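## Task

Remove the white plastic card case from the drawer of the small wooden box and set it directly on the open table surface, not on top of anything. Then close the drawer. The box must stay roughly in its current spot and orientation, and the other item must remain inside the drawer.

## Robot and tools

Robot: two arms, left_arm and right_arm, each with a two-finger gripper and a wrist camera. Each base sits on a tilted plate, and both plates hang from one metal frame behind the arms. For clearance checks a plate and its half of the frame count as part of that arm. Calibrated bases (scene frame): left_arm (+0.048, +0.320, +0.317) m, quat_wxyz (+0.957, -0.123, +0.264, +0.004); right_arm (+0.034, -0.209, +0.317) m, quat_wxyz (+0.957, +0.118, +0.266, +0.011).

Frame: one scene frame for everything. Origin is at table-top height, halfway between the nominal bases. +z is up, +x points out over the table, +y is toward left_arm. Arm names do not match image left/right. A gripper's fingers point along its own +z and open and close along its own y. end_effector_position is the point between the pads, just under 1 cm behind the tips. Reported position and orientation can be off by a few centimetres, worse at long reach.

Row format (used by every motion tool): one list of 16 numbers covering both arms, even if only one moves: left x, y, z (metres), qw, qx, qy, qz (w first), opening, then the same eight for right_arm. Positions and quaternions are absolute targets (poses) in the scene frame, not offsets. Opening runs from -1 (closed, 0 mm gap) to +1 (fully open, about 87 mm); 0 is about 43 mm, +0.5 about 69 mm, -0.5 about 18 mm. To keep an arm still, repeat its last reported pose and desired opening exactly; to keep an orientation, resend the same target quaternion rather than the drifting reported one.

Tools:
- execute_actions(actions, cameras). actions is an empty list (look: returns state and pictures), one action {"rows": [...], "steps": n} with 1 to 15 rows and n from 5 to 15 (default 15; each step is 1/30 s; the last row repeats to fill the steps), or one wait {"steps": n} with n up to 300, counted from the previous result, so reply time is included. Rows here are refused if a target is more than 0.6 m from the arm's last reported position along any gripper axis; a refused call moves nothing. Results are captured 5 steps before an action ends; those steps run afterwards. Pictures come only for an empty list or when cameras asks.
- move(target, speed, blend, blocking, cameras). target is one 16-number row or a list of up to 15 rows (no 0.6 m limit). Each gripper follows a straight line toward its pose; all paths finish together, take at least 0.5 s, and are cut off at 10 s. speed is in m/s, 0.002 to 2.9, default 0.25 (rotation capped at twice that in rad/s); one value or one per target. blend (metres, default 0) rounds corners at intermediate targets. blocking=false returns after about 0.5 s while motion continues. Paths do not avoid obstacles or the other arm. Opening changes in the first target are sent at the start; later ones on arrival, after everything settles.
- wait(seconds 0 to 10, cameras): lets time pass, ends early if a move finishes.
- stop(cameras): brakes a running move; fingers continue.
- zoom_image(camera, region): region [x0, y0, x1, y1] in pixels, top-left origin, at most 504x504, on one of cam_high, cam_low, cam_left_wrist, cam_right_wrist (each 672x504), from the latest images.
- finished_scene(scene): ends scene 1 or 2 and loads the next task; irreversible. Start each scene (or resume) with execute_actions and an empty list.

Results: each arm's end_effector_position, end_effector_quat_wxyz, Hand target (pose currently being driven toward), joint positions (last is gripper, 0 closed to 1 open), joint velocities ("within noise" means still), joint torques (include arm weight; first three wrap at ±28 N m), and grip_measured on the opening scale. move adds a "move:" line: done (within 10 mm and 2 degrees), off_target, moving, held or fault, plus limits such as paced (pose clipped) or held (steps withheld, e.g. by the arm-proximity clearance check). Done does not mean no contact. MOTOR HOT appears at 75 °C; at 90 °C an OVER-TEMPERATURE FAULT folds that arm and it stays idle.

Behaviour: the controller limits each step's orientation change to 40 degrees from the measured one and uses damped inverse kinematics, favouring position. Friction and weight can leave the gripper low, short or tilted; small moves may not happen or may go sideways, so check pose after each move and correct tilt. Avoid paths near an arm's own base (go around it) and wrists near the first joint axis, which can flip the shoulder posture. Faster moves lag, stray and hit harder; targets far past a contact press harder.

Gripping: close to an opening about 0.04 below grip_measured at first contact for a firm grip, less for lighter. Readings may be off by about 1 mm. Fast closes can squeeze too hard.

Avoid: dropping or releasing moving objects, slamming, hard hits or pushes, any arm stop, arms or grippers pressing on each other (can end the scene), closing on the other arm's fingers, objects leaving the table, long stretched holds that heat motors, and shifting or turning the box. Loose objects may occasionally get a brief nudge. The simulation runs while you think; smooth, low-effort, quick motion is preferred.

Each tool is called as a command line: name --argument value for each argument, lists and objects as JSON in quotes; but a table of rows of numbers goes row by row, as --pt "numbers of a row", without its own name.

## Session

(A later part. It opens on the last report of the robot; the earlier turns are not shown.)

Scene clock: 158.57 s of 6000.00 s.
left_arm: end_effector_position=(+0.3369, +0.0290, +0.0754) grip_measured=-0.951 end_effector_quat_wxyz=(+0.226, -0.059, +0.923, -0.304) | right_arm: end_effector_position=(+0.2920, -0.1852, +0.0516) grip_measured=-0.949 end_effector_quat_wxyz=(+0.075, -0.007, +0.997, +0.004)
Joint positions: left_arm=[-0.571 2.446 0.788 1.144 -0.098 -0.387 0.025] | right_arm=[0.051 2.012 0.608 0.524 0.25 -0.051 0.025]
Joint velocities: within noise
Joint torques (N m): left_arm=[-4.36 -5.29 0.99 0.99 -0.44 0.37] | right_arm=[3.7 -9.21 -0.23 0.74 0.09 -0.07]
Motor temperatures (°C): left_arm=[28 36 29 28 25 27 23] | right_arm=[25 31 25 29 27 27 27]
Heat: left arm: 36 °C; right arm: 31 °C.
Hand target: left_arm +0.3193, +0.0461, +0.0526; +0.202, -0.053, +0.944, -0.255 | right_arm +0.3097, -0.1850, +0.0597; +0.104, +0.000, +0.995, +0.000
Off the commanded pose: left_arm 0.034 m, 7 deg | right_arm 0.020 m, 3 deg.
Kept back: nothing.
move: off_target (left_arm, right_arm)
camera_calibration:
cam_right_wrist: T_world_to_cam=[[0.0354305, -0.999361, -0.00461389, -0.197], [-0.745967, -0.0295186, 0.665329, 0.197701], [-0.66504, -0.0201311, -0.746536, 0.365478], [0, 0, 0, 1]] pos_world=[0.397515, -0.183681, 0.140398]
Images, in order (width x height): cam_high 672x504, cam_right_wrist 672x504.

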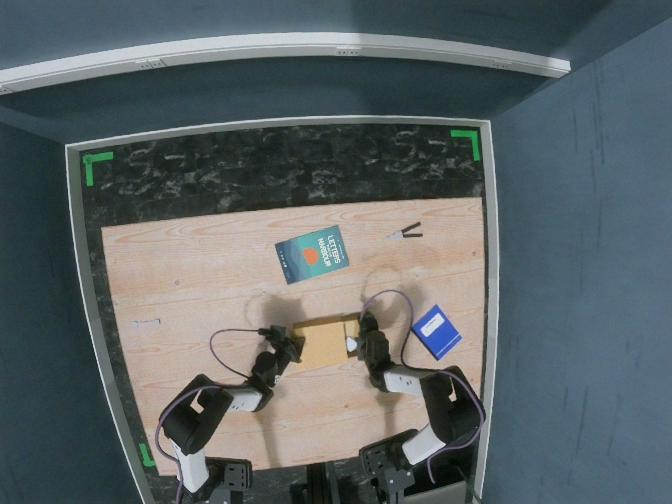

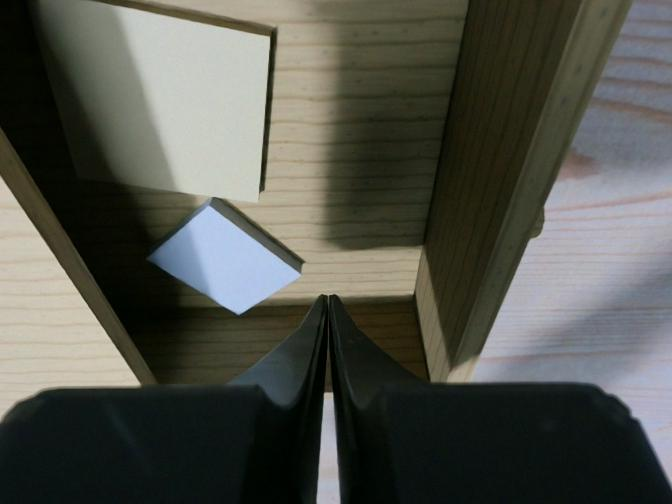

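execute_actions --actions '[]' --cameras '["all"]'

Scene clock: 159.80 s of 6000.00 s.
left_arm: end_effector_position=(+0.3369, +0.0290, +0.0754) grip_measured=-0.951 end_effector_quat_wxyz=(+0.226, -0.059, +0.923, -0.304) | right_arm: end_effector_position=(+0.2924, -0.1853, +0.0516) grip_measured=-0.949 end_effector_quat_wxyz=(+0.076, -0.007, +0.997, +0.003)
Joint positions: left_arm=[-0.571 2.446 0.788 1.144 -0.098 -0.387 0.025] | right_arm=[0.051 2.012 0.608 0.525 0.251 -0.051 0.025]
Joint velocities: within noise
Joint torques (N m): left_arm=[-4.37 -5.29 0.99 0.99 -0.45 0.37] | right_arm=[3.71 -9.1 -0.24 0.68 0.13 -0.07]
Motor temperatures (°C): left_arm=[28 36 29 28 25 27 23] | right_arm=[25 31 25 29 27 27 27]
Heat: left arm: 36 °C; right arm: 31 °C.
Hand target: left_arm +0.3193, +0.0461, +0.0526; +0.202, -0.053, +0.944, -0.255 | right_arm +0.3097, -0.1850, +0.0597; +0.104, +0.000, +0.995, +0.000
Off the commanded pose: left_arm 0.034 m, 7 deg | right_arm 0.019 m, 3 deg.
Steps of this call (1-37: nothing new was sent). Readings (end_effector_position of left_arm | right_arm):
1: (+0.3369, +0.0290, +0.0754) | (+0.2921, -0.1852, +0.0516)
2: (+0.3369, +0.0290, +0.0754) | (+0.2923, -0.1853, +0.0516)
4: (+0.3369, +0.0290, +0.0754) | (+0.2924, -0.1853, +0.0516)
8: (+0.3369, +0.0290, +0.0754) | (+0.2924, -0.1853, +0.0516)
37: the state above
camera_calibration:
cam_left_wrist: T_world_to_cam=[[-0.0246927, -0.814812, 0.579199, -0.0137074], [-0.929296, 0.23228, 0.287151, 0.3094], [-0.36851, -0.531157, -0.762937, 0.338004], [0, 0, 0, 1]] pos_world=[0.411743, 0.0964973, 0.176971]
cam_right_wrist: T_world_to_cam=[[0.0348964, -0.999384, -0.00381759, -0.197013], [-0.746982, -0.0286204, 0.664228, 0.198586], [-0.663928, -0.0203275, -0.74752, 0.365407], [0, 0, 0, 1]] pos_world=[0.397819, -0.18378, 0.140491]

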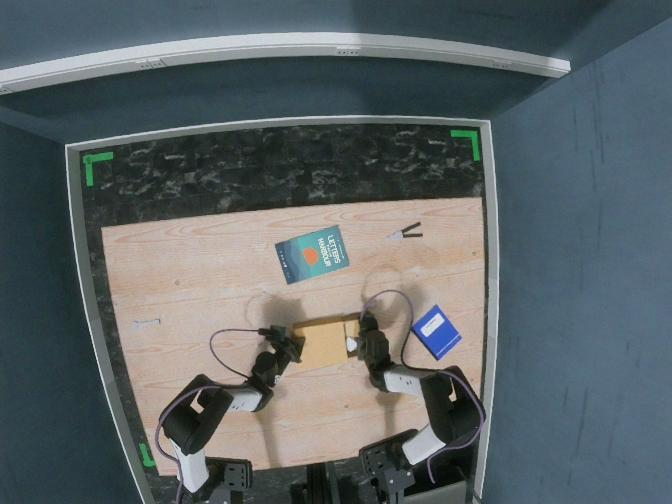

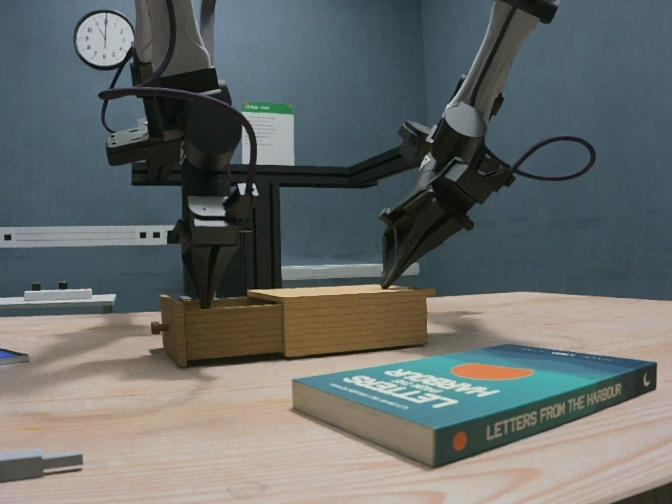

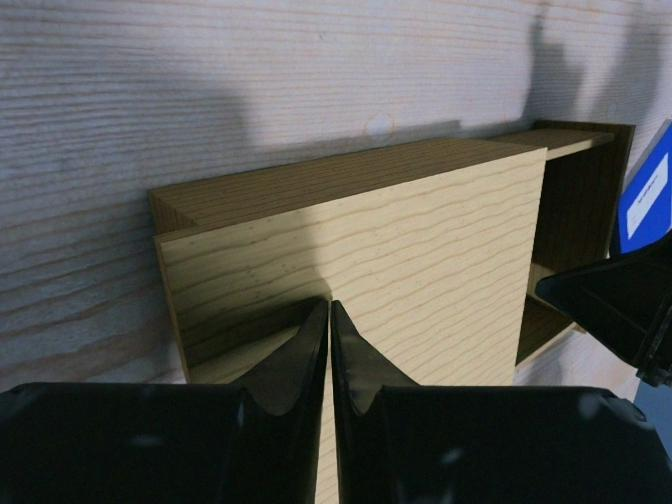

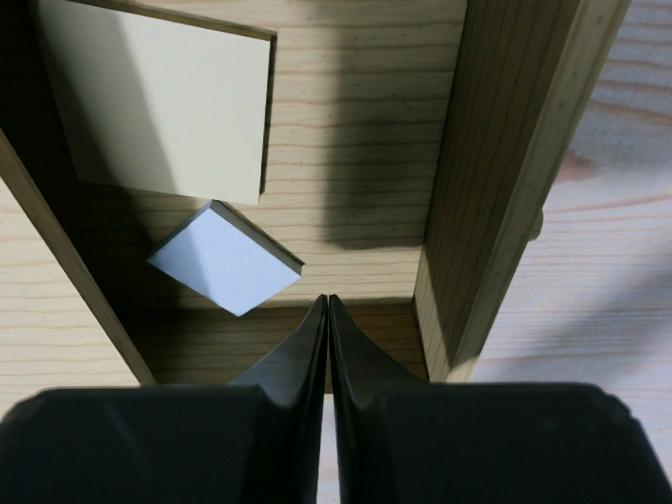

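move --target '[0.32, 0.045, 0.05, 0.2008, -0.0538, 0.9448, -0.2531, -0.95, 0.312, -0.176, 0.045, 0.1045, 0, 0.9945, 0, -0.95]' --speed 0.08 --cameras '["cam_right_wrist"]'

Scene clock: 163.77 s of 6000.00 s.
left_arm: end_effector_position=(+0.3369, +0.0290, +0.0754) grip_measured=-0.951 end_effector_quat_wxyz=(+0.226, -0.059, +0.923, -0.304) | right_arm: end_effector_position=(+0.3097, -0.1792, +0.0474) grip_measured=-0.949 end_effector_quat_wxyz=(+0.098, -0.004, +0.995, +0.003)
Joint positions: left_arm=[-0.571 2.446 0.788 1.144 -0.098 -0.387 0.025] | right_arm=[0.068 2.036 0.644 0.556 0.261 -0.044 0.025]
Joint velocities: within noise
Joint torques (N m): left_arm=[-4.34 -5.26 1.02 0.98 -0.44 0.38] | right_arm=[4 -5.05 0.62 0.83 0.11 0]
Motor temperatures (°C): left_arm=[28 36 29 28 25 27 23] | right_arm=[25 32 25 29 27 27 27]
Heat: left arm: 36 °C; right arm: 32 °C.
Hand target: left_arm +0.3193, +0.0461, +0.0526; +0.202, -0.053, +0.944, -0.255 | right_arm +0.3120, -0.1760, +0.0451; +0.104, +0.000, +0.995, +0.000
Off the commanded pose: left_arm 0.034 m, 7 deg | right_arm 0.005 m, 1 deg.
Kept back: nothing.
move: off_target (left_arm)
camera_calibration:
cam_right_wrist: T_world_to_cam=[[0.0283316, -0.999595, -0.0027801, -0.189534], [-0.775706, -0.0237399, 0.630648, 0.225794], [-0.630459, -0.0157107, -0.776064, 0.365616], [0, 0, 0, 1]] pos_world=[0.411025, -0.178353, 0.140818]
Images, in order (width x height): cam_right_wrist 672x504.

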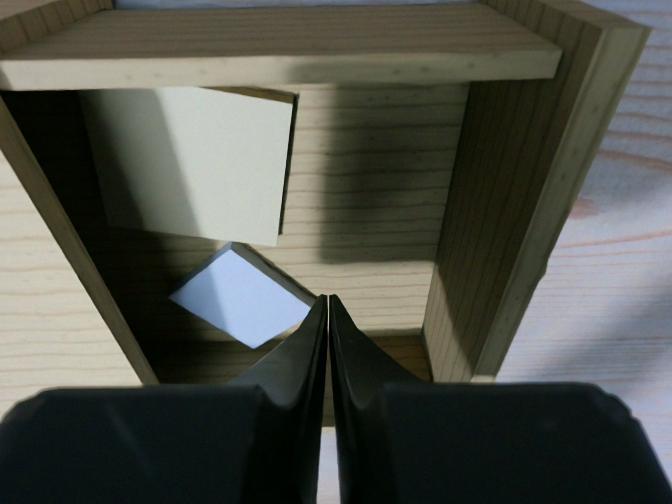

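zoom_image --camera "cam_right_wrist" --region '[60, 80, 460, 380]'

Scaled by 1.260 from the camera's 672x504 image, which has a finer 960x720 frame.

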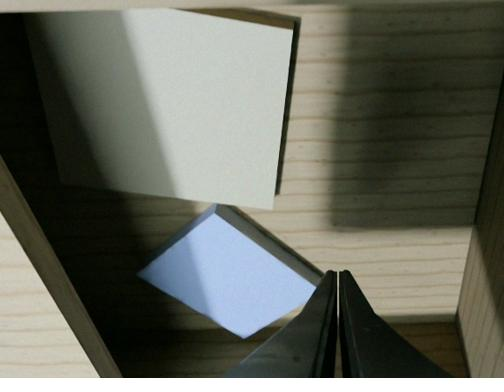

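move --pt "0.32 0.045 0.05 0.2008 -0.0538 0.9448 -0.2531 -0.95 0.312 -0.174 0.030 0.1045 0 0.9945 0 -0.95" --pt "0.32 0.045 0.05 0.2008 -0.0538 0.9448 -0.2531 -0.95 0.312 -0.174 0.0205 0.1045 0 0.9945 0 -0.95" --speed 0.05 --cameras '["cam_right_wrist"]'

zoom_image --camera "cam_right_wrist" --region '[60, 80, 460, 380]'

Scene clock: 169.50 s of 6000.00 s.
left_arm: end_effector_position=(+0.3369, +0.0290, +0.0754) grip_measured=-0.951 end_effector_quat_wxyz=(+0.226, -0.059, +0.923, -0.304) | right_arm: end_effector_position=(+0.3086, -0.1730, +0.0240) grip_measured=-0.949 end_effector_quat_wxyz=(+0.097, -0.003, +0.995, +0.002)
Joint positions: left_arm=[-0.571 2.446 0.788 1.144 -0.098 -0.387 0.025] | right_arm=[0.068 2.151 0.697 0.616 0.262 -0.043 0.025]
Joint velocities: within noise
Joint torques (N m): left_arm=[-4.38 -5.31 1.03 0.98 -0.43 0.38] | right_arm=[2.56 -5.09 0.5 0.82 0.03 -0.12]
Motor temperatures (°C): left_arm=[28 36 29 28 25 27 23] | right_arm=[25 32 25 29 27 27 27]
Heat: left arm: 36 °C; right arm: 32 °C.
Hand target: left_arm +0.3193, +0.0461, +0.0526; +0.202, -0.053, +0.944, -0.255 | right_arm +0.3119, -0.1741, +0.0206; +0.104, +0.000, +0.995, +0.000
Off the commanded pose: left_arm 0.034 m, 7 deg | right_arm 0.005 m, 1 deg.
Kept back: nothing.
move: off_target (left_arm)
camera_calibration:
cam_right_wrist: T_world_to_cam=[[0.0280028, -0.999606, -0.00181201, -0.183258], [-0.774282, -0.022837, 0.632429, 0.239482], [-0.632221, -0.0163068, -0.774616, 0.347286], [0, 0, 0, 1]] pos_world=[0.41012, -0.172054, 0.117226]
Images, in order (width x height): cam_right_wrist 672x504.

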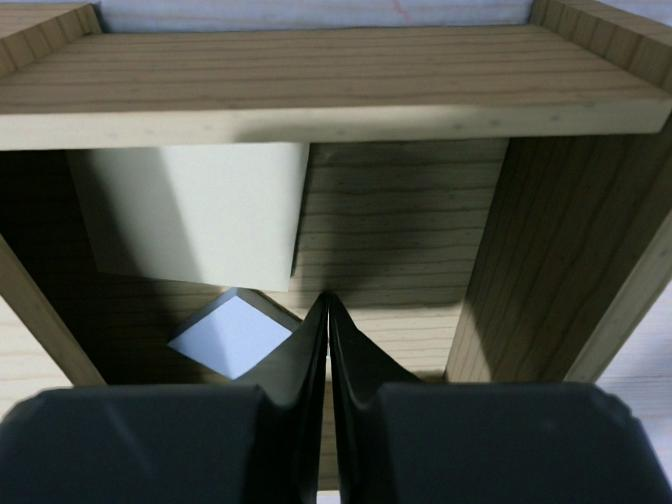

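Scaled by 1.260 from the camera's 672x504 image, which has a finer 960x720 frame.

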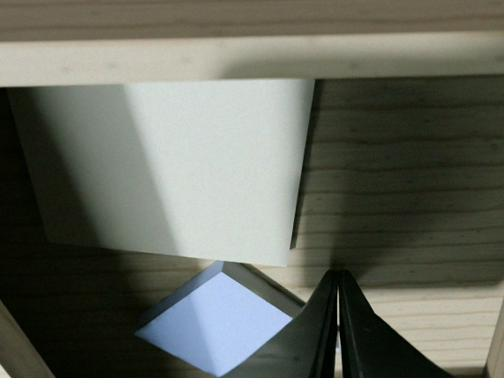

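move --target '[0.32, 0.045, 0.05, 0.2008, -0.0538, 0.9448, -0.2531, -0.95, 0.3125, -0.160, 0.0200, 0.1045, 0, 0.9945, 0, -0.95]' --speed 0.04 --cameras '["cam_right_wrist"]'

zoom_image --camera "cam_right_wrist" --region '[60, 80, 460, 380]'

Scene clock: 170.90 s of 6000.00 s.
left_arm: end_effector_position=(+0.3369, +0.0290, +0.0754) grip_measured=-0.951 end_effector_quat_wxyz=(+0.226, -0.059, +0.923, -0.304) | right_arm: end_effector_position=(+0.3121, -0.1649, +0.0232) grip_measured=-0.950 end_effector_quat_wxyz=(+0.101, -0.004, +0.995, -0.001)
Joint positions: left_arm=[-0.571 2.446 0.788 1.144 -0.098 -0.387 0.025] | right_arm=[0.096 2.165 0.712 0.619 0.287 -0.026 0.025]
Joint velocities: within noise
Joint torques (N m): left_arm=[-4.31 -5.27 0.99 0.98 -0.43 0.38] | right_arm=[4.25 -5.01 0.57 0.72 0.08 -0.02]
Motor temperatures (°C): left_arm=[28 36 29 28 25 27 23] | right_arm=[25 32 25 29 27 27 27]
Heat: left arm: 36 °C; right arm: 32 °C.
Hand target: left_arm +0.3193, +0.0461, +0.0526; +0.202, -0.053, +0.944, -0.255 | right_arm +0.3124, -0.1600, +0.0202; +0.104, +0.000, +0.995, +0.000
Off the commanded pose: left_arm 0.034 m, 7 deg | right_arm 0.006 m, 1 deg.
Kept back: nothing.
move: off_target (left_arm)
camera_calibration:
cam_right_wrist: T_world_to_cam=[[0.02872, -0.999576, 0.00478562, -0.175721], [-0.780041, -0.0194179, 0.625427, 0.245446], [-0.625069, -0.0216952, -0.780268, 0.346099], [0, 0, 0, 1]] pos_world=[0.41284, -0.163371, 0.117382]
Images, in order (width x height): cam_right_wrist 672x504.

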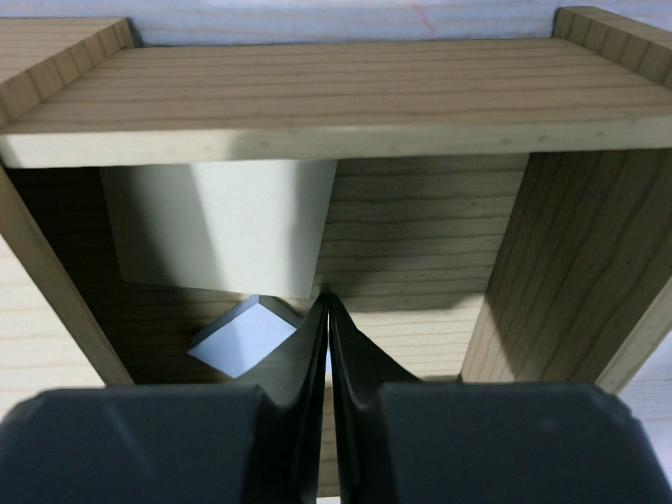

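Scaled by 1.260 from the camera's 672x504 image, which has a finer 960x720 frame.

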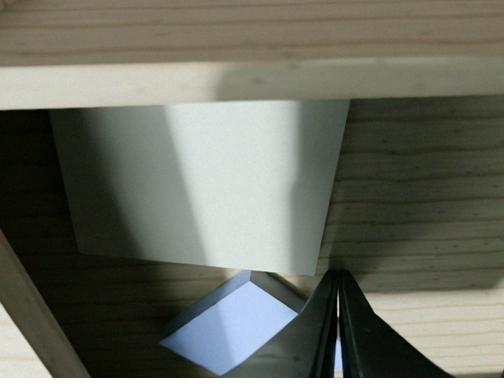

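move --target '[0.32, 0.045, 0.05, 0.2008, -0.0538, 0.9448, -0.2531, -0.95, 0.3115, -0.1555, 0.0200, 0.1045, 0, 0.9945, 0, -0.95]' --speed 0.03 --cameras '["cam_right_wrist"]'

zoom_image --camera "cam_right_wrist" --region '[60, 80, 460, 380]'

Scene clock: 171.97 s of 6000.00 s.
left_arm: end_effector_position=(+0.3369, +0.0290, +0.0754) grip_measured=-0.951 end_effector_quat_wxyz=(+0.226, -0.059, +0.923, -0.304) | right_arm: end_effector_position=(+0.3105, -0.1615, +0.0233) grip_measured=-0.950 end_effector_quat_wxyz=(+0.100, -0.004, +0.995, -0.002)
Joint positions: left_arm=[-0.571 2.446 0.788 1.144 -0.098 -0.387 0.025] | right_arm=[0.109 2.17 0.712 0.619 0.299 -0.014 0.025]
Joint velocities: within noise
Joint torques (N m): left_arm=[-4.37 -5.3 0.99 0.97 -0.43 0.36] | right_arm=[4.55 -4.94 0.9 0.74 0.05 0.01]
Motor temperatures (°C): left_arm=[28 36 29 28 25 27 23] | right_arm=[25 32 25 29 27 27 27]
Heat: left arm: 36 °C; right arm: 32 °C.
Hand target: left_arm +0.3193, +0.0461, +0.0526; +0.202, -0.053, +0.944, -0.255 | right_arm +0.3114, -0.1555, +0.0202; +0.104, +0.000, +0.995, +0.000
Off the commanded pose: left_arm 0.034 m, 7 deg | right_arm 0.007 m, 1 deg.
Kept back: nothing.
move: off_target (left_arm)
camera_calibration:
cam_right_wrist: T_world_to_cam=[[0.0272268, -0.999597, 0.00797514, -0.171846], [-0.778819, -0.0162106, 0.627039, 0.244303], [-0.626658, -0.0232835, -0.778947, 0.345469], [0, 0, 0, 1]] pos_world=[0.411438, -0.159773, 0.117285]
Images, in order (width x height): cam_right_wrist 672x504.

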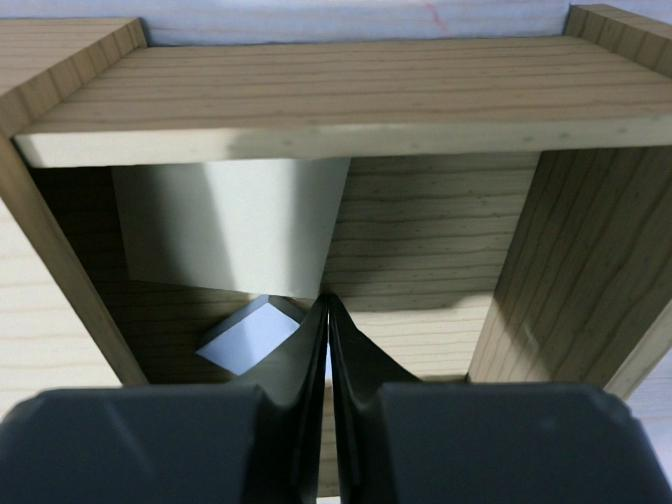

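Scaled by 1.260 from the camera's 672x504 image, which has a finer 960x720 frame.

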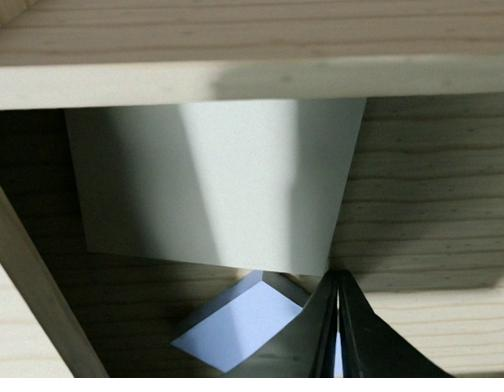

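move --pt "0.32 0.045 0.05 0.2008 -0.0538 0.9448 -0.2531 -0.95 0.3095 -0.151 0.0200 0.1045 0 0.9945 0 -0.95" --pt "0.32 0.045 0.05 0.2008 -0.0538 0.9448 -0.2531 -0.95 0.320 -0.151 0.0200 0.1045 0 0.9945 0 -0.95" --speed 0.03 --cameras '["cam_right_wrist"]'

zoom_image --camera "cam_right_wrist" --region '[60, 80, 460, 380]'

Scene clock: 173.03 s of 6000.00 s.
left_arm: end_effector_position=(+0.3369, +0.0290, +0.0754) grip_measured=-0.951 end_effector_quat_wxyz=(+0.226, -0.059, +0.923, -0.304) | right_arm: end_effector_position=(+0.3121, -0.1561, +0.0226) grip_measured=-0.950 end_effector_quat_wxyz=(+0.094, -0.007, +0.996, -0.004)
Joint positions: left_arm=[-0.571 2.446 0.788 1.144 -0.098 -0.387 0.025] | right_arm=[0.127 2.176 0.738 0.58 0.314 -0.004 0.025]
Joint velocities: within noise
Joint torques (N m): left_arm=[-4.38 -5.31 1.06 0.97 -0.43 0.38] | right_arm=[3.93 -5.45 1.57 0.74 -0.03 0.03]
Motor temperatures (°C): left_arm=[28 36 29 28 25 27 23] | right_arm=[25 32 25 29 27 27 27]
Heat: left arm: 36 °C; right arm: 32 °C.
Hand target: left_arm +0.3193, +0.0461, +0.0526; +0.202, -0.053, +0.944, -0.255 | right_arm +0.3200, -0.1510, +0.0203; +0.105, +0.000, +0.995, +0.000
Off the commanded pose: left_arm 0.034 m, 7 deg | right_arm 0.010 m, 2 deg.
Kept back: nothing.
move: off_target (left_arm)
camera_calibration:
cam_right_wrist: T_world_to_cam=[[0.0344516, -0.999328, 0.0124984, -0.168819], [-0.770169, -0.0185774, 0.637569, 0.242688], [-0.636908, -0.0315912, -0.770292, 0.347727], [0, 0, 0, 1]] pos_world=[0.414198, -0.153212, 0.115231]
Images, in order (width x height): cam_right_wrist 672x504.

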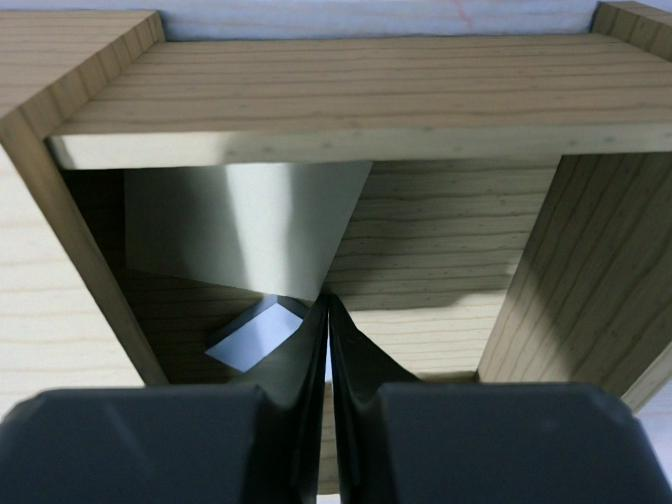

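Scaled by 1.260 from the camera's 672x504 image, which has a finer 960x720 frame.

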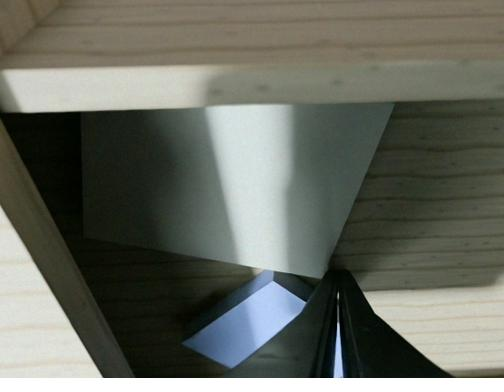

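move --pt "0.32 0.045 0.05 0.2008 -0.0538 0.9448 -0.2531 -0.95 0.312 -0.168 0.024 0.1045 0 0.9945 0 -0.95" --pt "0.32 0.045 0.05 0.2008 -0.0538 0.9448 -0.2531 -0.95 0.335 -0.178 0.048 0.1039 0.0109 0.989 0.1039 -0.95" --pt "0.32 0.045 0.05 0.2008 -0.0538 0.9448 -0.2531 -0.95 0.358 -0.176 0.045 0.1039 0.0109 0.989 0.1039 -0.95" --speed 0.1 --blend '[0.005, 0.008, 0]' --cameras '["cam_right_wrist"]'

Scene clock: 176.50 s of 6000.00 s.
left_arm: end_effector_position=(+0.3369, +0.0290, +0.0754) grip_measured=-0.951 end_effector_quat_wxyz=(+0.226, -0.059, +0.923, -0.304) | right_arm: end_effector_position=(+0.3474, -0.1748, +0.0380) grip_measured=-0.950 end_effector_quat_wxyz=(+0.090, +0.013, +0.991, +0.100)
Joint positions: left_arm=[-0.571 2.446 0.788 1.144 -0.098 -0.387 0.025] | right_arm=[-0.036 2.052 0.819 0.384 0.002 -0.067 0.025]
Joint velocities: within noise
Joint torques (N m): left_arm=[-4.37 -5.33 0.98 0.98 -0.44 0.38] | right_arm=[2.43 -9.4 1.26 0.46 -0.23 -0.24]
Motor temperatures (°C): left_arm=[28 36 29 28 25 27 23] | right_arm=[25 32 25 29 27 27 27]
Heat: left arm: 36 °C; right arm: 32 °C.
Hand target: left_arm +0.3193, +0.0461, +0.0526; +0.202, -0.053, +0.944, -0.255 | right_arm +0.3580, -0.1760, +0.0448; +0.104, +0.011, +0.989, +0.104
Off the commanded pose: left_arm 0.034 m, 7 deg | right_arm 0.013 m, 2 deg.
Kept back: nothing.
move: off_target (left_arm, right_arm)
camera_calibration:
cam_right_wrist: T_world_to_cam=[[0.0131388, -0.980022, -0.198457, -0.170094], [-0.76714, -0.137181, 0.62664, 0.238429], [-0.641345, 0.144011, -0.753616, 0.413149], [0, 0, 0, 1]] pos_world=[0.450115, -0.193486, 0.12819]
Images, in order (width x height): cam_right_wrist 672x504.

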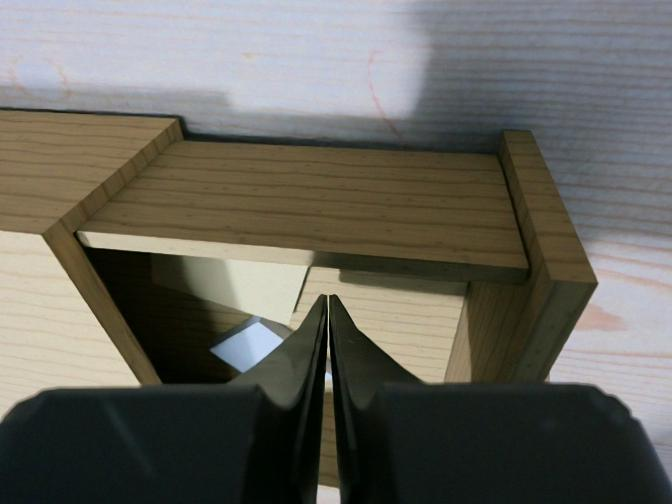

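move --pt "0.32 0.045 0.05 0.2008 -0.0538 0.9448 -0.2531 -0.95 0.356 -0.177 0.0215 0.1039 0.0109 0.989 0.1039 -0.95" --speed 0.06 --cameras '["cam_right_wrist"]'

zoom_image --camera "cam_right_wrist" --region '[60, 80, 460, 380]'

Scene clock: 177.60 s of 6000.00 s.
left_arm: end_effector_position=(+0.3369, +0.0290, +0.0754) grip_measured=-0.951 end_effector_quat_wxyz=(+0.226, -0.059, +0.923, -0.304) | right_arm: end_effector_position=(+0.3507, -0.1755, +0.0257) grip_measured=-0.950 end_effector_quat_wxyz=(+0.094, +0.012, +0.990, +0.102)
Joint positions: left_arm=[-0.571 2.446 0.788 1.144 -0.098 -0.387 0.025] | right_arm=[-0.047 2.104 0.851 0.41 -0.009 -0.077 0.025]
Joint velocities: within noise
Joint torques (N m): left_arm=[-4.41 -5.27 1.02 0.97 -0.43 0.37] | right_arm=[1.69 -6.11 1.89 0.72 -0.24 -0.28]
Motor temperatures (°C): left_arm=[28 36 29 28 25 27 23] | right_arm=[25 32 25 29 27 27 27]
Heat: left arm: 36 °C; right arm: 32 °C.
Hand target: left_arm +0.3193, +0.0461, +0.0526; +0.202, -0.053, +0.944, -0.255 | right_arm +0.3560, -0.1771, +0.0218; +0.104, +0.011, +0.989, +0.104
Off the commanded pose: left_arm 0.034 m, 7 deg | right_arm 0.007 m, 1 deg.
Kept back: nothing.
move: off_target (left_arm)
camera_calibration:
cam_right_wrist: T_world_to_cam=[[0.0154286, -0.979362, -0.201525, -0.173885], [-0.771494, -0.139871, 0.620671, 0.249799], [-0.636049, 0.1459, -0.75773, 0.404568], [0, 0, 0, 1]] pos_world=[0.452727, -0.194383, 0.116468]
Images, in order (width x height): cam_right_wrist 672x504.

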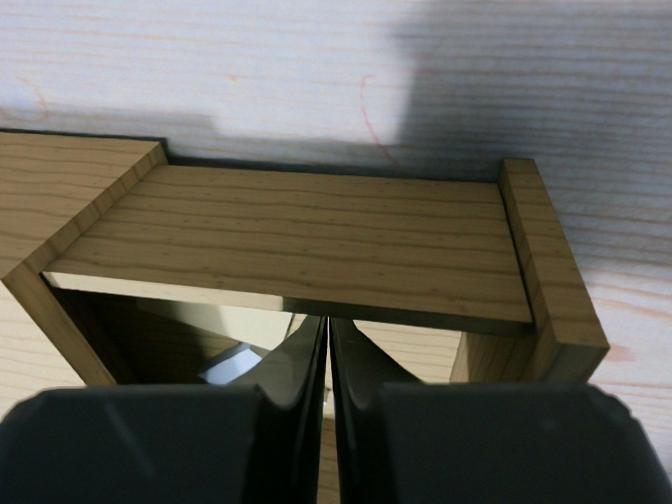

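Scaled by 1.260 from the camera's 672x504 image, which has a finer 960x720 frame.

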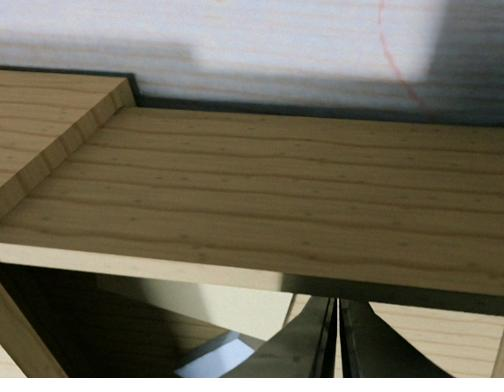

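move --pt "0.32 0.045 0.05 0.2008 -0.0538 0.9448 -0.2531 -0.95 0.355 -0.168 0.020 0.1029 0.0181 0.9794 0.1727 -0.95" --pt "0.32 0.045 0.05 0.2008 -0.0538 0.9448 -0.2531 -0.95 0.355 -0.138 0.020 0.1029 0.0181 0.9794 0.1727 -0.95" --speed 0.06 --blend '[0.005, 0]' --cameras '["cam_right_wrist"]'

zoom_image --camera "cam_right_wrist" --region '[60, 80, 460, 380]'

Scene clock: 179.80 s of 6000.00 s.
left_arm: end_effector_position=(+0.3369, +0.0290, +0.0754) grip_measured=-0.951 end_effector_quat_wxyz=(+0.226, -0.059, +0.923, -0.304) | right_arm: end_effector_position=(+0.3509, -0.1392, +0.0252) grip_measured=-0.950 end_effector_quat_wxyz=(+0.096, +0.015, +0.979, +0.180)
Joint positions: left_arm=[-0.571 2.446 0.788 1.144 -0.098 -0.387 0.025] | right_arm=[-0.026 2.147 0.869 0.431 -0.152 -0.041 0.025]
Joint velocities: within noise
Joint torques (N m): left_arm=[-4.31 -5.29 0.99 0.98 -0.44 0.38] | right_arm=[3.56 -5.57 1.88 0.8 -0.03 -0.07]
Motor temperatures (°C): left_arm=[28 36 29 28 25 27 23] | right_arm=[25 32 25 29 27 27 27]
Heat: left arm: 36 °C; right arm: 32 °C.
Hand target: left_arm +0.3193, +0.0461, +0.0526; +0.202, -0.053, +0.944, -0.255 | right_arm +0.3549, -0.1380, +0.0203; +0.103, +0.018, +0.979, +0.173
Off the commanded pose: left_arm 0.034 m, 7 deg | right_arm 0.007 m, 1 deg.
Kept back: nothing.
move: off_target (left_arm)
camera_calibration:
cam_right_wrist: T_world_to_cam=[[0.0249208, -0.935364, -0.352808, -0.131848], [-0.774281, -0.241297, 0.585034, 0.243054], [-0.632351, 0.258593, -0.730248, 0.412819], [0, 0, 0, 1]] pos_world=[0.452524, -0.17143, 0.112748]
Images, in order (width x height): cam_right_wrist 672x504.

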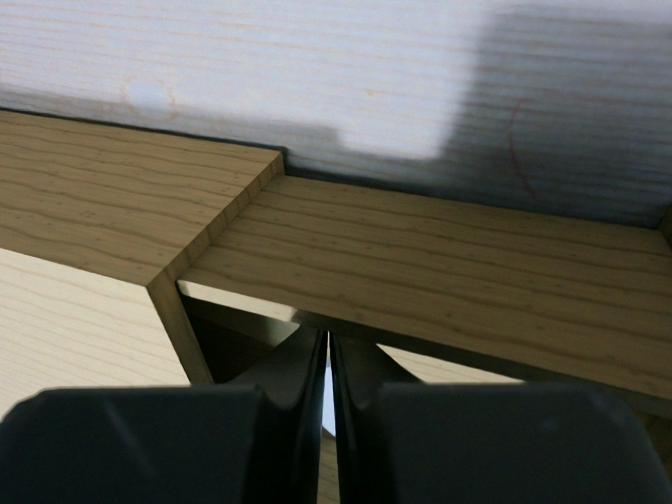

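Scaled by 1.260 from the camera's 672x504 image, which has a finer 960x720 frame.

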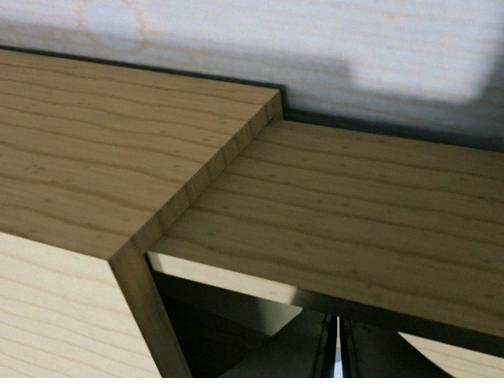

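move --pt "0.32 0.045 0.05 0.2008 -0.0538 0.9448 -0.2531 -0.95 0.355 -0.134 0.020 0.1029 0.0181 0.9794 0.1727 -0.95" --pt "0.32 0.045 0.05 0.2008 -0.0538 0.9448 -0.2531 -0.95 0.345 -0.160 0.030 0.1039 0.0109 0.989 0.1039 -0.95" --pt "0.32 0.045 0.05 0.2008 -0.0538 0.9448 -0.2531 -0.95 0.310 -0.178 0.060 0.1045 0 0.9945 0 -0.95" --speed '[0.04, 0.1, 0.15]' --blend '[0.0, 0.01, 0]' --cameras '["cam_right_wrist"]'

zoom_image --camera "cam_right_wrist" --region '[60, 80, 460, 380]'

Scene clock: 182.20 s of 6000.00 s.
left_arm: end_effector_position=(+0.3369, +0.0290, +0.0754) grip_measured=-0.951 end_effector_quat_wxyz=(+0.226, -0.059, +0.923, -0.304) | right_arm: end_effector_position=(+0.2919, -0.1779, +0.0517) grip_measured=-0.950 end_effector_quat_wxyz=(+0.075, -0.008, +0.997, +0.004)
Joint positions: left_arm=[-0.571 2.446 0.788 1.144 -0.098 -0.387 0.025] | right_arm=[0.076 2.02 0.614 0.521 0.264 -0.033 0.025]
Joint velocities: within noise
Joint torques (N m): left_arm=[-4.37 -5.27 0.99 0.97 -0.45 0.38] | right_arm=[3.7 -9.09 -0.34 0.72 0.1 -0.08]
Motor temperatures (°C): left_arm=[28 36 29 28 25 27 23] | right_arm=[25 32 25 29 27 27 27]
Heat: left arm: 36 °C; right arm: 32 °C.
Hand target: left_arm +0.3193, +0.0461, +0.0526; +0.202, -0.053, +0.944, -0.255 | right_arm +0.3097, -0.1780, +0.0597; +0.104, +0.000, +0.995, +0.000
Off the commanded pose: left_arm 0.034 m, 7 deg | right_arm 0.020 m, 4 deg.
Kept back: nothing.
move: off_target (left_arm, right_arm)
camera_calibration:
cam_right_wrist: T_world_to_cam=[[0.0376146, -0.999276, -0.00563604, -0.190217], [-0.745539, -0.0318181, 0.665703, 0.197214], [-0.6654, -0.0208382, -0.746196, 0.365533], [0, 0, 0, 1]] pos_world=[0.397411, -0.176187, 0.140402]
Images, in order (width x height): cam_right_wrist 672x504.

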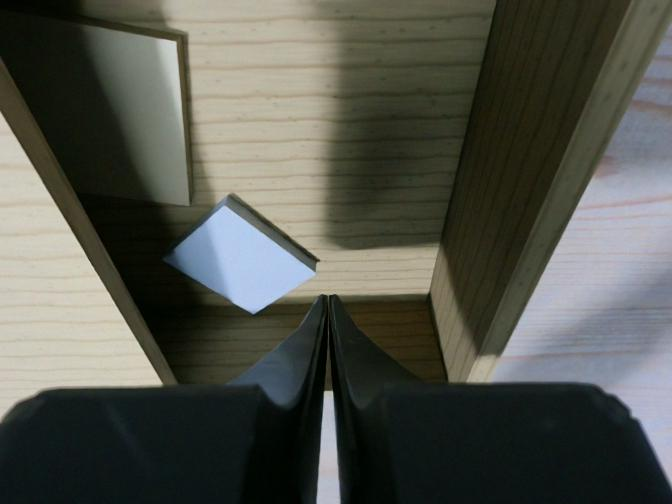

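Scaled by 1.260 from the camera's 672x504 image, which has a finer 960x720 frame.

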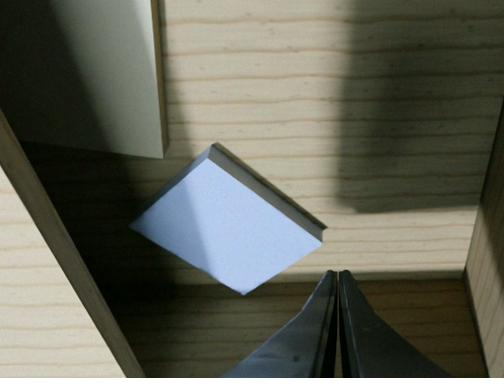

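execute_actions --actions '[]' --cameras '["cam_low", "cam_high", "cam_right_wrist"]'

zoom_image --camera "cam_low" --region '[140, 170, 340, 370]'

zoom_image --camera "cam_high" --region '[276, 305, 416, 410]'

Scene clock: 189.37 s of 6000.00 s.
left_arm: end_effector_position=(+0.3369, +0.0290, +0.0754) grip_measured=-0.951 end_effector_quat_wxyz=(+0.226, -0.059, +0.923, -0.304) | right_arm: end_effector_position=(+0.2923, -0.1783, +0.0517) grip_measured=-0.950 end_effector_quat_wxyz=(+0.076, -0.008, +0.997, +0.003)
Joint positions: left_arm=[-0.571 2.446 0.788 1.144 -0.098 -0.387 0.025] | right_arm=[0.076 2.02 0.614 0.522 0.267 -0.033 0.025]
Joint velocities: within noise
Joint torques (N m): left_arm=[-4.42 -5.26 0.99 0.98 -0.44 0.37] | right_arm=[3.82 -9.22 -0.18 0.71 0.1 -0.05]
Motor temperatures (°C): left_arm=[28 36 28 28 25 27 23] | right_arm=[26 34 25 29 27 27 27]
Heat: left arm: 36 °C; right arm: 34 °C.
Hand target: left_arm +0.3193, +0.0461, +0.0526; +0.202, -0.053, +0.944, -0.255 | right_arm +0.3098, -0.1780, +0.0597; +0.104, +0.000, +0.995, +0.000
Off the commanded pose: left_arm 0.034 m, 7 deg | right_arm 0.020 m, 3 deg.
Steps of this call (1-215: nothing new was sent). Readings (end_effector_position of left_arm | right_arm):
1: (+0.3369, +0.0290, +0.0754) | (+0.2920, -0.1779, +0.0517)
2: (+0.3369, +0.0290, +0.0754) | (+0.2921, -0.1780, +0.0517)
4: (+0.3369, +0.0290, +0.0754) | (+0.2922, -0.1781, +0.0517)
8: (+0.3369, +0.0290, +0.0754) | (+0.2922, -0.1781, +0.0517)
215: the state above
camera_calibration:
cam_right_wrist: T_world_to_cam=[[0.0369182, -0.999313, -0.00335845, -0.190579], [-0.746532, -0.0298134, 0.664681, 0.198196], [-0.664325, -0.0220317, -0.747119, 0.365363], [0, 0, 0, 1]] pos_world=[0.397715, -0.176489, 0.140593]
Images, in order (width x height): cam_high 672x504, cam_low 672x504, cam_right_wrist 672x504.

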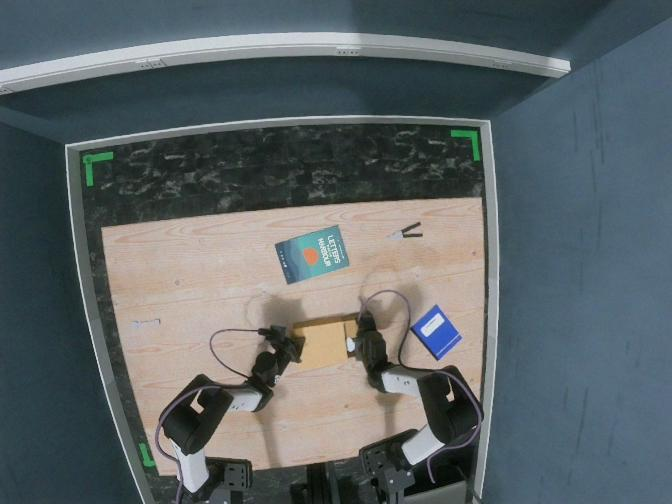

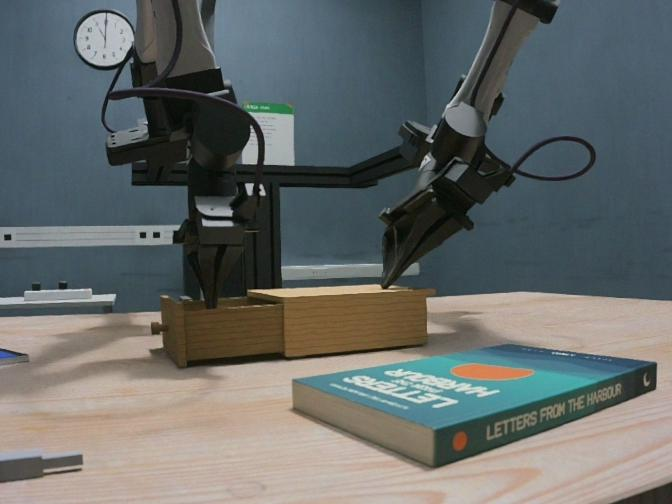

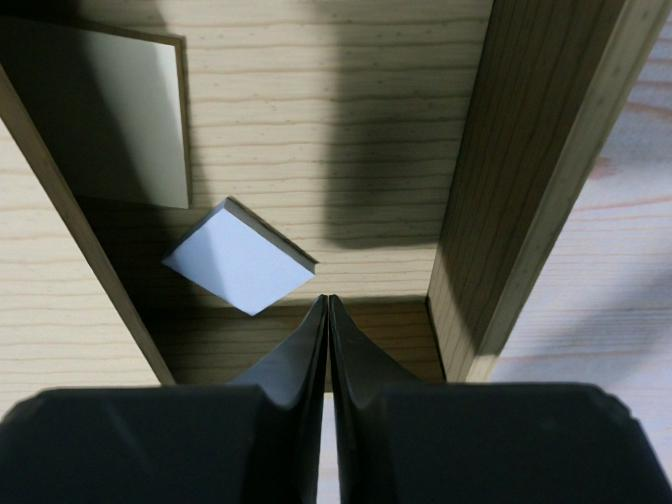

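Scaled by 2.520 from the camera's 672x504 image, which has a finer 960x720 frame.

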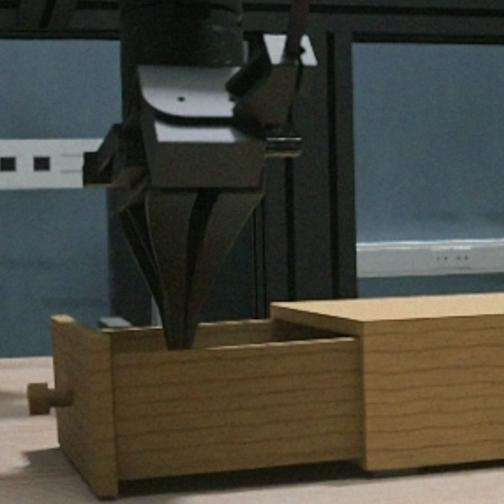

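Scaled by 3.600 from the camera's 672x504 image, which has a finer 960x720 frame.

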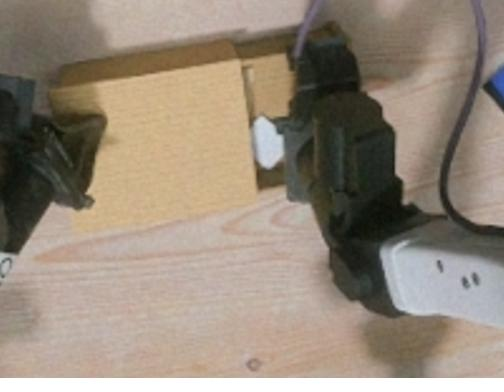

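move --pt "0.32 0.045 0.05 0.2008 -0.0538 0.9448 -0.2531 -0.95 0.352 -0.181 0.060 0.1045 0 0.9945 0 -0.95" --pt "0.32 0.045 0.05 0.2008 -0.0538 0.9448 -0.2531 -0.95 0.350 -0.181 0.028 0.1045 0 0.9945 0 -0.95" --speed 0.1 --cameras '["cam_right_wrist"]'

Scene clock: 195.13 s of 6000.00 s.
left_arm: end_effector_position=(+0.3369, +0.0290, +0.0754) grip_measured=-0.951 end_effector_quat_wxyz=(+0.226, -0.059, +0.923, -0.304) | right_arm: end_effector_position=(+0.3431, -0.1800, +0.0318) grip_measured=-0.950 end_effector_quat_wxyz=(+0.094, -0.002, +0.996, -0.002)
Joint positions: left_arm=[-0.571 2.446 0.788 1.144 -0.098 -0.387 0.025] | right_arm=[0.056 2.096 0.812 0.442 0.264 -0.047 0.025]
Joint velocities: within noise
Joint torques (N m): left_arm=[-4.4 -5.27 0.96 0.97 -0.44 0.37] | right_arm=[2.28 -5.93 1.99 0.81 -0.17 -0.23]
Motor temperatures (°C): left_arm=[28 36 28 28 25 27 23] | right_arm=[26 34 25 29 27 27 27]
Heat: left arm: 36 °C; right arm: 34 °C.
Hand target: left_arm +0.3193, +0.0461, +0.0526; +0.202, -0.053, +0.944, -0.255 | right_arm +0.3500, -0.1810, +0.0283; +0.104, +0.000, +0.995, +0.000
Off the commanded pose: left_arm 0.034 m, 7 deg | right_arm 0.008 m, 1 deg.
Kept back: nothing.
move: off_target (left_arm)
camera_calibration:
cam_right_wrist: T_world_to_cam=[[0.0232017, -0.999706, 0.00698694, -0.189904], [-0.770324, -0.0134225, 0.637512, 0.261368], [-0.637231, -0.0201736, -0.770409, 0.375952], [0, 0, 0, 1]] pos_world=[0.445312, -0.178756, 0.124338]
Images, in order (width x height): cam_right_wrist 672x504.

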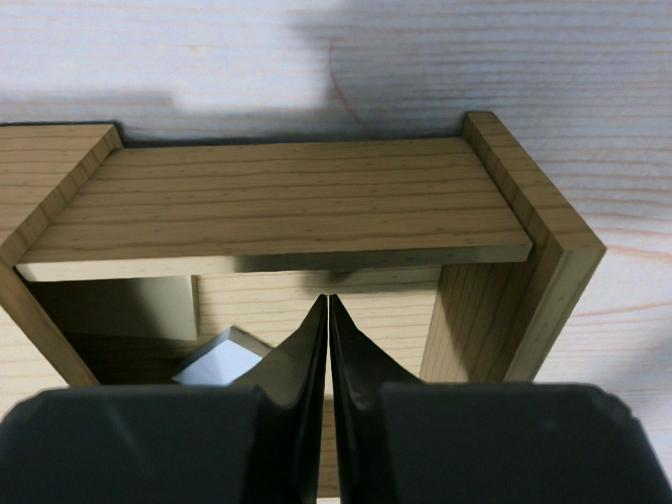

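execute_actions --actions '[{"rows": [[0.32,0.045,0.05,0.2008,-0.0538,0.9448,-0.2531,-0.95,0.350,-0.181,0.028,0.1045,0,0.9945,0,-0.8],[0.32,0.045,0.05,0.2008,-0.0538,0.9448,-0.2531,-0.95,0.350,-0.181,0.028,0.1045,0,0.9945,0,-0.7],[0.32,0.045,0.05,0.2008,-0.0538,0.9448,-0.2531,-0.95,0.350,-0.181,0.028,0.1045,0,0.9945,0,-0.6],[0.32,0.045,0.05,0.2008,-0.0538,0.9448,-0.2531,-0.95,0.350,-0.181,0.028,0.1045,0,0.9945,0,-0.5],[0.32,0.045,0.05,0.2008,-0.0538,0.9448,-0.2531,-0.95,0.350,-0.181,0.028,0.1045,0,0.9945,0,-0.4],[0.32,0.045,0.05,0.2008,-0.0538,0.9448,-0.2531,-0.95,0.350,-0.181,0.028,0.1045,0,0.9945,0,-0.3],[0.32,0.045,0.05,0.2008,-0.0538,0.9448,-0.2531,-0.95,0.350,-0.181,0.028,0.1045,0,0.9945,0,-0.2],[0.32,0.045,0.05,0.2008,-0.0538,0.9448,-0.2531,-0.95,0.350,-0.181,0.028,0.1045,0,0.9945,0,-0.1],[0.32,0.045,0.05,0.2008,-0.0538,0.9448,-0.2531,-0.95,0.350,-0.181,0.028,0.1045,0,0.9945,0,0.0],[0.32,0.045,0.05,0.2008,-0.0538,0.9448,-0.2531,-0.95,0.350,-0.181,0.028,0.1045,0,0.9945,0,0.1],[0.32,0.045,0.05,0.2008,-0.0538,0.9448,-0.2531,-0.95,0.350,-0.181,0.028,0.1045,0,0.9945,0,0.15],[0.32,0.045,0.05,0.2008,-0.0538,0.9448,-0.2531,-0.95,0.350,-0.181,0.028,0.1045,0,0.9945,0,0.2],[0.32,0.045,0.05,0.2008,-0.0538,0.9448,-0.2531,-0.95,0.350,-0.181,0.028,0.1045,0,0.9945,0,0.24],[0.32,0.045,0.05,0.2008,-0.0538,0.9448,-0.2531,-0.95,0.350,-0.181,0.028,0.1045,0,0.9945,0,0.27],[0.32,0.045,0.05,0.2008,-0.0538,0.9448,-0.2531,-0.95,0.350,-0.181,0.028,0.1045,0,0.9945,0,0.3]], "steps": 15}]' --cameras '["cam_right_wrist"]'

Scene clock: 196.30 s of 6000.00 s.
left_arm: end_effector_position=(+0.3369, +0.0290, +0.0754) grip_measured=-0.951 end_effector_quat_wxyz=(+0.226, -0.059, +0.923, -0.304) | right_arm: end_effector_position=(+0.3437, -0.1799, +0.0318) grip_measured=+0.042 end_effector_quat_wxyz=(+0.095, -0.002, +0.996, -0.002)
Joint positions: left_arm=[-0.571 2.446 0.788 1.144 -0.098 -0.387 0.025] | right_arm=[0.056 2.096 0.812 0.444 0.264 -0.048 0.521]
Joint velocities: left_arm=[within noise] | right_arm=[0.002 -0.007 0.007 -0.037 -0.022 -0.066 1.284]
Joint torques (N m): left_arm=[-4.4 -5.3 1.02 0.98 -0.43 0.38] | right_arm=[2.22 -6.01 1.99 0.8 -0.11 -0.23]
Motor temperatures (°C): left_arm=[28 36 28 28 25 27 23] | right_arm=[26 34 25 29 27 27 27]
Heat: left arm: 36 °C; right arm: 34 °C.
Steps of this call (1-25: nothing new was sent; 26-35: this action's first 10). Readings (end_effector_position of left_arm | right_arm):
26: (+0.3369, +0.0290, +0.0754) | (+0.3437, -0.1799, +0.0318)
27: (+0.3369, +0.0290, +0.0754) | (+0.3437, -0.1799, +0.0318)
29: (+0.3369, +0.0290, +0.0754) | (+0.3437, -0.1799, +0.0318)
33: (+0.3369, +0.0290, +0.0754) | (+0.3437, -0.1799, +0.0318)
35: the state above
camera_calibration:
cam_right_wrist: T_world_to_cam=[[0.0234339, -0.999703, 0.00670918, -0.189881], [-0.771767, -0.0138242, 0.635755, 0.262209], [-0.635473, -0.0200761, -0.771862, 0.375788], [0, 0, 0, 1]] pos_world=[0.445617, -0.178656, 0.12463]
Images, in order (width x height): cam_right_wrist 672x504.

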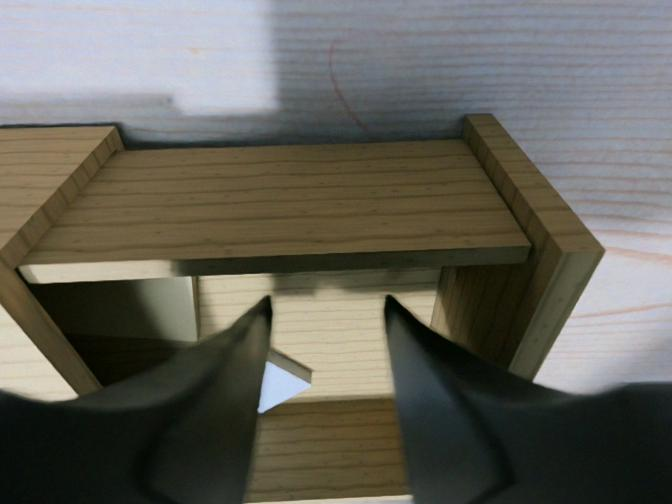

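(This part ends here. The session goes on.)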